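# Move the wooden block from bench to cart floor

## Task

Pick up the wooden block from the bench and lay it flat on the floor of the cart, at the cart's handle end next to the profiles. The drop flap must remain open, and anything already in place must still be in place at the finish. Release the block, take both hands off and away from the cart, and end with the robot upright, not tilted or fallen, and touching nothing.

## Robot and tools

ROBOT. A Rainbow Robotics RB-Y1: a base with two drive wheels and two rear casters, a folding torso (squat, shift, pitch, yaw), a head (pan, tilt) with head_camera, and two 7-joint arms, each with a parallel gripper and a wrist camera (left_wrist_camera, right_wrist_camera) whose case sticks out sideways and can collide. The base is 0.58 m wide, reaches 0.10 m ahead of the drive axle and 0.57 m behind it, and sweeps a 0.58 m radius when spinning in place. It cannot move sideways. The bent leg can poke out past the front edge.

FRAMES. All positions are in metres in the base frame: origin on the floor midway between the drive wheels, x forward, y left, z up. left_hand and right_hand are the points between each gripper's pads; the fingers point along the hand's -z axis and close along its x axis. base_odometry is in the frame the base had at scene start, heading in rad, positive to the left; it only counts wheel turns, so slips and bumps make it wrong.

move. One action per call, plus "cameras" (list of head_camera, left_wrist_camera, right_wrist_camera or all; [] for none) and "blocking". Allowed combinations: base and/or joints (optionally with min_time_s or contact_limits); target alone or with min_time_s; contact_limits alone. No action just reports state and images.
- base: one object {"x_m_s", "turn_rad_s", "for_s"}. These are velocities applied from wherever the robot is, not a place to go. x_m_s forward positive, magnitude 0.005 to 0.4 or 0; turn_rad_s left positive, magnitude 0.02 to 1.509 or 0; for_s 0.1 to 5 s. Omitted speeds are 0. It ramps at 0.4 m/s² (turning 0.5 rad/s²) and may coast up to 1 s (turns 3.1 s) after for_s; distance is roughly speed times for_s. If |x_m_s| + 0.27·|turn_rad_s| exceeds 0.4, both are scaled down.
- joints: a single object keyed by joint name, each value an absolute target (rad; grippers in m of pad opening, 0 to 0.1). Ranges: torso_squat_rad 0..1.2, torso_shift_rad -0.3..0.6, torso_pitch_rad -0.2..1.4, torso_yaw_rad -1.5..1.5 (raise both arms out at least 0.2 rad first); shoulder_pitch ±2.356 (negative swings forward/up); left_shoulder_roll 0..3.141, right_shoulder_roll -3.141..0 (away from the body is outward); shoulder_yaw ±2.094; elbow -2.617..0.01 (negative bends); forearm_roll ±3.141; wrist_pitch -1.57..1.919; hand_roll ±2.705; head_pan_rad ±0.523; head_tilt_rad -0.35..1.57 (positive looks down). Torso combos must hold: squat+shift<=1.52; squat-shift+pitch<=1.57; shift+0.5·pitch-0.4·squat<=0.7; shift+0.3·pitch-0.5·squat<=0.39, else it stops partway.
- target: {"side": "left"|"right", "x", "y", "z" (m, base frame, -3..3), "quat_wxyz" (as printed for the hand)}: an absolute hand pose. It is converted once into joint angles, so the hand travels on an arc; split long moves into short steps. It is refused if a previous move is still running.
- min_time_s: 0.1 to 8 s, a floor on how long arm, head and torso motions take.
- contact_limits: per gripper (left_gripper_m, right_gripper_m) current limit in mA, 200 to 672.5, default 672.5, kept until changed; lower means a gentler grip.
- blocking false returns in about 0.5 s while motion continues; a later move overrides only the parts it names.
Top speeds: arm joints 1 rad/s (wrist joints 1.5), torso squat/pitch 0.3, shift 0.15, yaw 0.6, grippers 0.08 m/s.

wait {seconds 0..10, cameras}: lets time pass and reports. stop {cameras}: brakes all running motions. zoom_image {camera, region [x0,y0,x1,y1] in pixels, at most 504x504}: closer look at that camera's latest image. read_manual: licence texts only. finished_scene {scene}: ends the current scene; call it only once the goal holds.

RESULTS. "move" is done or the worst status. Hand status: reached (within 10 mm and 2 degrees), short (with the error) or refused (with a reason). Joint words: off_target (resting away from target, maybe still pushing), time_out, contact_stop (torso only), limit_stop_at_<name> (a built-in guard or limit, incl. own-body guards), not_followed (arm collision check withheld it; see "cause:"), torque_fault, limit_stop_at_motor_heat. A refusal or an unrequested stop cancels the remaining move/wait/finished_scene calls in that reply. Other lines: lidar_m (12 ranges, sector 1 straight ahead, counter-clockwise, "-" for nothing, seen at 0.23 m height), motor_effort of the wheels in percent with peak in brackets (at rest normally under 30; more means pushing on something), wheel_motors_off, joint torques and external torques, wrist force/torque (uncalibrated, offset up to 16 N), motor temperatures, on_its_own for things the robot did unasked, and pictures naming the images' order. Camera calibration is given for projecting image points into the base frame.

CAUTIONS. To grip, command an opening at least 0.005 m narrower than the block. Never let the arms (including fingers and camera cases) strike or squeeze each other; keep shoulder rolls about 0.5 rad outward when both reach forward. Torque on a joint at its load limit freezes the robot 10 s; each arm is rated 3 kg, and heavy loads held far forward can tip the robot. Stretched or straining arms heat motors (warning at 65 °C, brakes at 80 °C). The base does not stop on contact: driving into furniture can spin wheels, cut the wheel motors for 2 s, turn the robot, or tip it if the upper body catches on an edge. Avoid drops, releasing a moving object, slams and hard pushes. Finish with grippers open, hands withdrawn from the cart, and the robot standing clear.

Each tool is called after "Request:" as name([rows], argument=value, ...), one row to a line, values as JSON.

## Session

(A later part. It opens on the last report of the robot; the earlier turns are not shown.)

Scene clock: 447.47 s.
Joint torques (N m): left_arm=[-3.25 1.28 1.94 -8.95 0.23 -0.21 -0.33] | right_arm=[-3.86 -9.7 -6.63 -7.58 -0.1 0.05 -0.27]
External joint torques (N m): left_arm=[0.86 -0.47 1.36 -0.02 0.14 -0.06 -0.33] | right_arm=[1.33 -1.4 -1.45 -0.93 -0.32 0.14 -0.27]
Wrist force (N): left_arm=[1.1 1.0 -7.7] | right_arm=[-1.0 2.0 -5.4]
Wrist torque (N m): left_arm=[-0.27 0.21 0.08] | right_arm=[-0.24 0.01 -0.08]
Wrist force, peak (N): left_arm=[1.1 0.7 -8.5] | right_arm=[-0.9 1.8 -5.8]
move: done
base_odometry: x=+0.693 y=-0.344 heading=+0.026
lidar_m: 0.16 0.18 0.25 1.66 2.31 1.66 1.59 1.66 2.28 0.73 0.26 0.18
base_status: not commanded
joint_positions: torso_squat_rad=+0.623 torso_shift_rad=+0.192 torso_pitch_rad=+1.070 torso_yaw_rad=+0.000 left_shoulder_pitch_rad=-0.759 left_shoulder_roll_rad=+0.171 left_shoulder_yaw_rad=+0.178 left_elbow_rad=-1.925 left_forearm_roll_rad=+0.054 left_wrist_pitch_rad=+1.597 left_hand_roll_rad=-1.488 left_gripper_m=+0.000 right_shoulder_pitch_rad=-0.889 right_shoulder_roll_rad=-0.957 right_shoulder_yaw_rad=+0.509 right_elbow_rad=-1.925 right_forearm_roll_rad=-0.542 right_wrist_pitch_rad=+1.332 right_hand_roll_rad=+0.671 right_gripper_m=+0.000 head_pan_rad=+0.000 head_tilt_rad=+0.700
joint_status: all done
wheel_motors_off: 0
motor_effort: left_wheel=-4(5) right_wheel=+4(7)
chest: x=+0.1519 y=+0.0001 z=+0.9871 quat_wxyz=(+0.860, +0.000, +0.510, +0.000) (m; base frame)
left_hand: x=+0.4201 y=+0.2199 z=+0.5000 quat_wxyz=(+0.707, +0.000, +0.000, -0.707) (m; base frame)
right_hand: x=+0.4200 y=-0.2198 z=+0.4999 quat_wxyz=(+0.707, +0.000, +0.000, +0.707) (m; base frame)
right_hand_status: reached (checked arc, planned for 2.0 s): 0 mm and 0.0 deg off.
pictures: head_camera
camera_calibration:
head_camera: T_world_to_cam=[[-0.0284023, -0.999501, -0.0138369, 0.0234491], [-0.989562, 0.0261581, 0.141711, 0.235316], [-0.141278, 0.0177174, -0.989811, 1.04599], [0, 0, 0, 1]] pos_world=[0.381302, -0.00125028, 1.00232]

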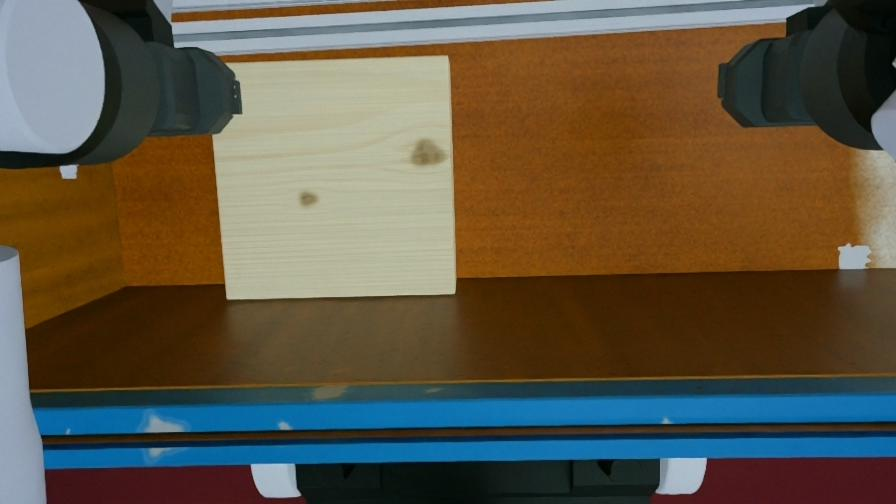

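Request:
move(joints={"torso_squat_rad": 0.2, "torso_pitch_rad": 0.5, "torso_shift_rad": 0.1}, min_time_s=3, cameras=["head_camera"])

Request:
move(base={"x_m_s": -0.2, "for_s": 2.6}, cameras=["head_camera"])

Scene clock: 452.13 s.
Joint torques (N m): left_arm=[-13.1 3.12 2.39 -8.97 0.06 -1.34 -0.3] | right_arm=[-13.5 -11.03 -9.25 -6.13 0.79 -0.63 -0.39]
External joint torques (N m): left_arm=[0.96 -1.14 1.39 0.16 0.08 -0.14 -0.3] | right_arm=[0.79 -0.68 -0.28 -0.89 -0.19 0.08 -0.39]
Wrist force (N): left_arm=[1.4 -2.8 -6.6] | right_arm=[-0.4 4.8 -4.3]
Wrist torque (N m): left_arm=[0.00 0.27 0.04] | right_arm=[-0.33 0.05 -0.09]
Wrist force, peak (N): left_arm=[1.5 1.1 -8.5] | right_arm=[-0.1 4.6 -5.1]
move: done
base_odometry: x=+0.693 y=-0.344 heading=+0.026
lidar_m: 0.16 0.17 0.24 1.66 2.31 1.66 1.60 1.67 2.28 0.72 0.25 0.18
base_status: not commanded
joint_positions: torso_squat_rad=+0.200 torso_shift_rad=+0.100 torso_pitch_rad=+0.500 torso_yaw_rad=+0.000 left_shoulder_pitch_rad=-0.759 left_shoulder_roll_rad=+0.171 left_shoulder_yaw_rad=+0.178 left_elbow_rad=-1.925 left_forearm_roll_rad=+0.054 left_wrist_pitch_rad=+1.597 left_hand_roll_rad=-1.488 left_gripper_m=+0.000 right_shoulder_pitch_rad=-0.889 right_shoulder_roll_rad=-0.957 right_shoulder_yaw_rad=+0.508 right_elbow_rad=-1.925 right_forearm_roll_rad=-0.542 right_wrist_pitch_rad=+1.332 right_hand_roll_rad=+0.671 right_gripper_m=+0.000 head_pan_rad=+0.000 head_tilt_rad=+0.700
joint_status: all done
wheel_motors_off: 0
motor_effort: left_wheel=-3(6) right_wheel=+6(6)
chest: x=-0.0112 y=+0.0001 z=+1.2347 quat_wxyz=(+0.969, +0.000, +0.247, +0.000) (m; base frame)
left_hand: x=+0.4775 y=+0.2200 z=+0.9693 quat_wxyz=(+0.679, +0.199, -0.199, -0.679) (m; base frame)
right_hand: x=+0.4774 y=-0.2198 z=+0.9693 quat_wxyz=(+0.678, -0.199, -0.199, +0.679) (m; base frame)
pictures: head_camera
camera_calibration:
head_camera: T_world_to_cam=[[-0.0163557, -0.999503, -0.0269388, 0.0385315], [-0.909568, 0.026062, -0.414737, 0.726769], [0.415233, 0.0177193, -0.909542, 1.17509], [0, 0, 0, 1]] pos_world=[0.173739, -0.00125057, 1.37125]

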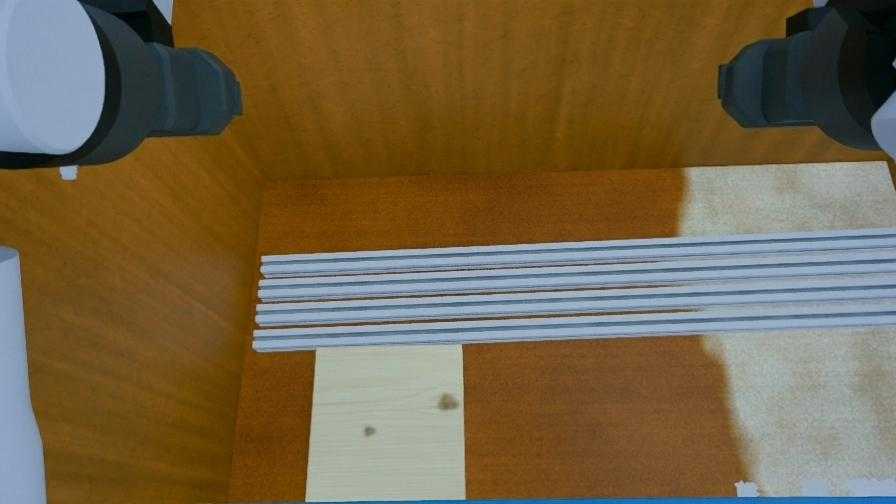

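Scene clock: 455.80 s.
Joint torques (N m): left_arm=[-12.93 2.85 2.38 -8.87 0.08 -1.41 -0.25] | right_arm=[-14.39 -11.21 -9.14 -5.7 0.88 -0.65 -0.43]
External joint torques (N m): left_arm=[1.13 -1.4 1.38 0.27 0.1 -0.2 -0.26] | right_arm=[-0.11 -0.87 -0.17 -0.45 -0.1 0.06 -0.43]
Wrist force (N): left_arm=[0.9 -4.0 -6.5] | right_arm=[-0.3 4.5 -4.4]
Wrist torque (N m): left_arm=[0.15 0.20 0.11] | right_arm=[-0.29 0.03 -0.09]
Wrist force, peak (N): left_arm=[1.7 -3.3 -7.4] | right_arm=[-0.3 5.6 -4.8]
move: done
base_odometry: x=+0.173 y=-0.358 heading=+0.025
lidar_m: 0.68 0.72 1.24 4.44 1.54 1.12 1.07 1.14 1.54 4.05 0.99 0.73
base_status: done (sent for 2.6 of 2.6 s)
joint_positions: torso_squat_rad=+0.200 torso_shift_rad=+0.100 torso_pitch_rad=+0.500 torso_yaw_rad=+0.000 left_shoulder_pitch_rad=-0.759 left_shoulder_roll_rad=+0.171 left_shoulder_yaw_rad=+0.178 left_elbow_rad=-1.925 left_forearm_roll_rad=+0.054 left_wrist_pitch_rad=+1.597 left_hand_roll_rad=-1.488 left_gripper_m=+0.000 right_shoulder_pitch_rad=-0.889 right_shoulder_roll_rad=-0.957 right_shoulder_yaw_rad=+0.508 right_elbow_rad=-1.925 right_forearm_roll_rad=-0.542 right_wrist_pitch_rad=+1.332 right_hand_roll_rad=+0.671 right_gripper_m=+0.000 head_pan_rad=+0.000 head_tilt_rad=+0.700
joint_status: not commanded
wheel_motors_off: 0
motor_effort: left_wheel=-19(34) right_wheel=+19(37)
chest: x=-0.0112 y=+0.0001 z=+1.2347 quat_wxyz=(+0.969, +0.000, +0.247, +0.000) (m; base frame)
left_hand: x=+0.4775 y=+0.2200 z=+0.9693 quat_wxyz=(+0.679, +0.199, -0.199, -0.679) (m; base frame)
right_hand: x=+0.4774 y=-0.2198 z=+0.9692 quat_wxyz=(+0.679, -0.199, -0.199, +0.679) (m; base frame)
pictures: head_camera
camera_calibration:
head_camera: T_world_to_cam=[[-0.0163557, -0.999503, -0.0269388, 0.0385288], [-0.909568, 0.026062, -0.414737, 0.726728], [0.415233, 0.0177193, -0.909542, 1.175], [0, 0, 0, 1]] pos_world=[0.173739, -0.00125057, 1.37115]

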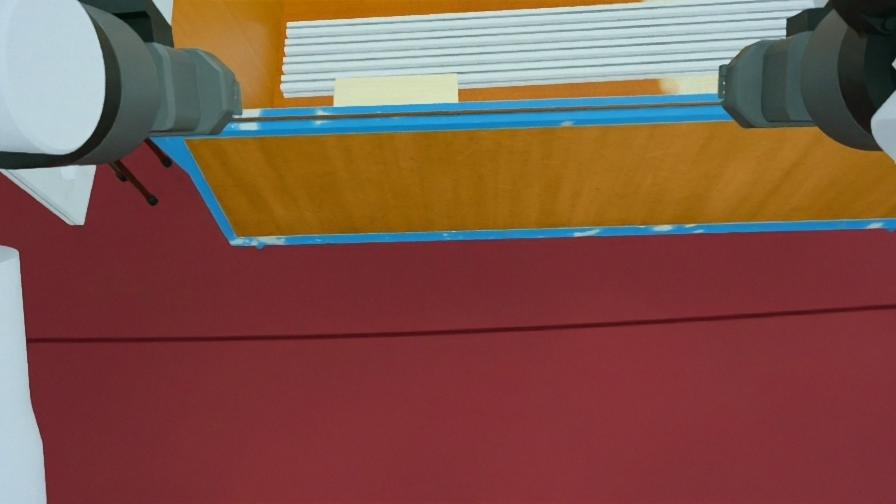

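Block placed, and the hands are clear and empty. Nothing is being touched.

Request:
finished_scene(scene=2)

The scene is finished: the task was done.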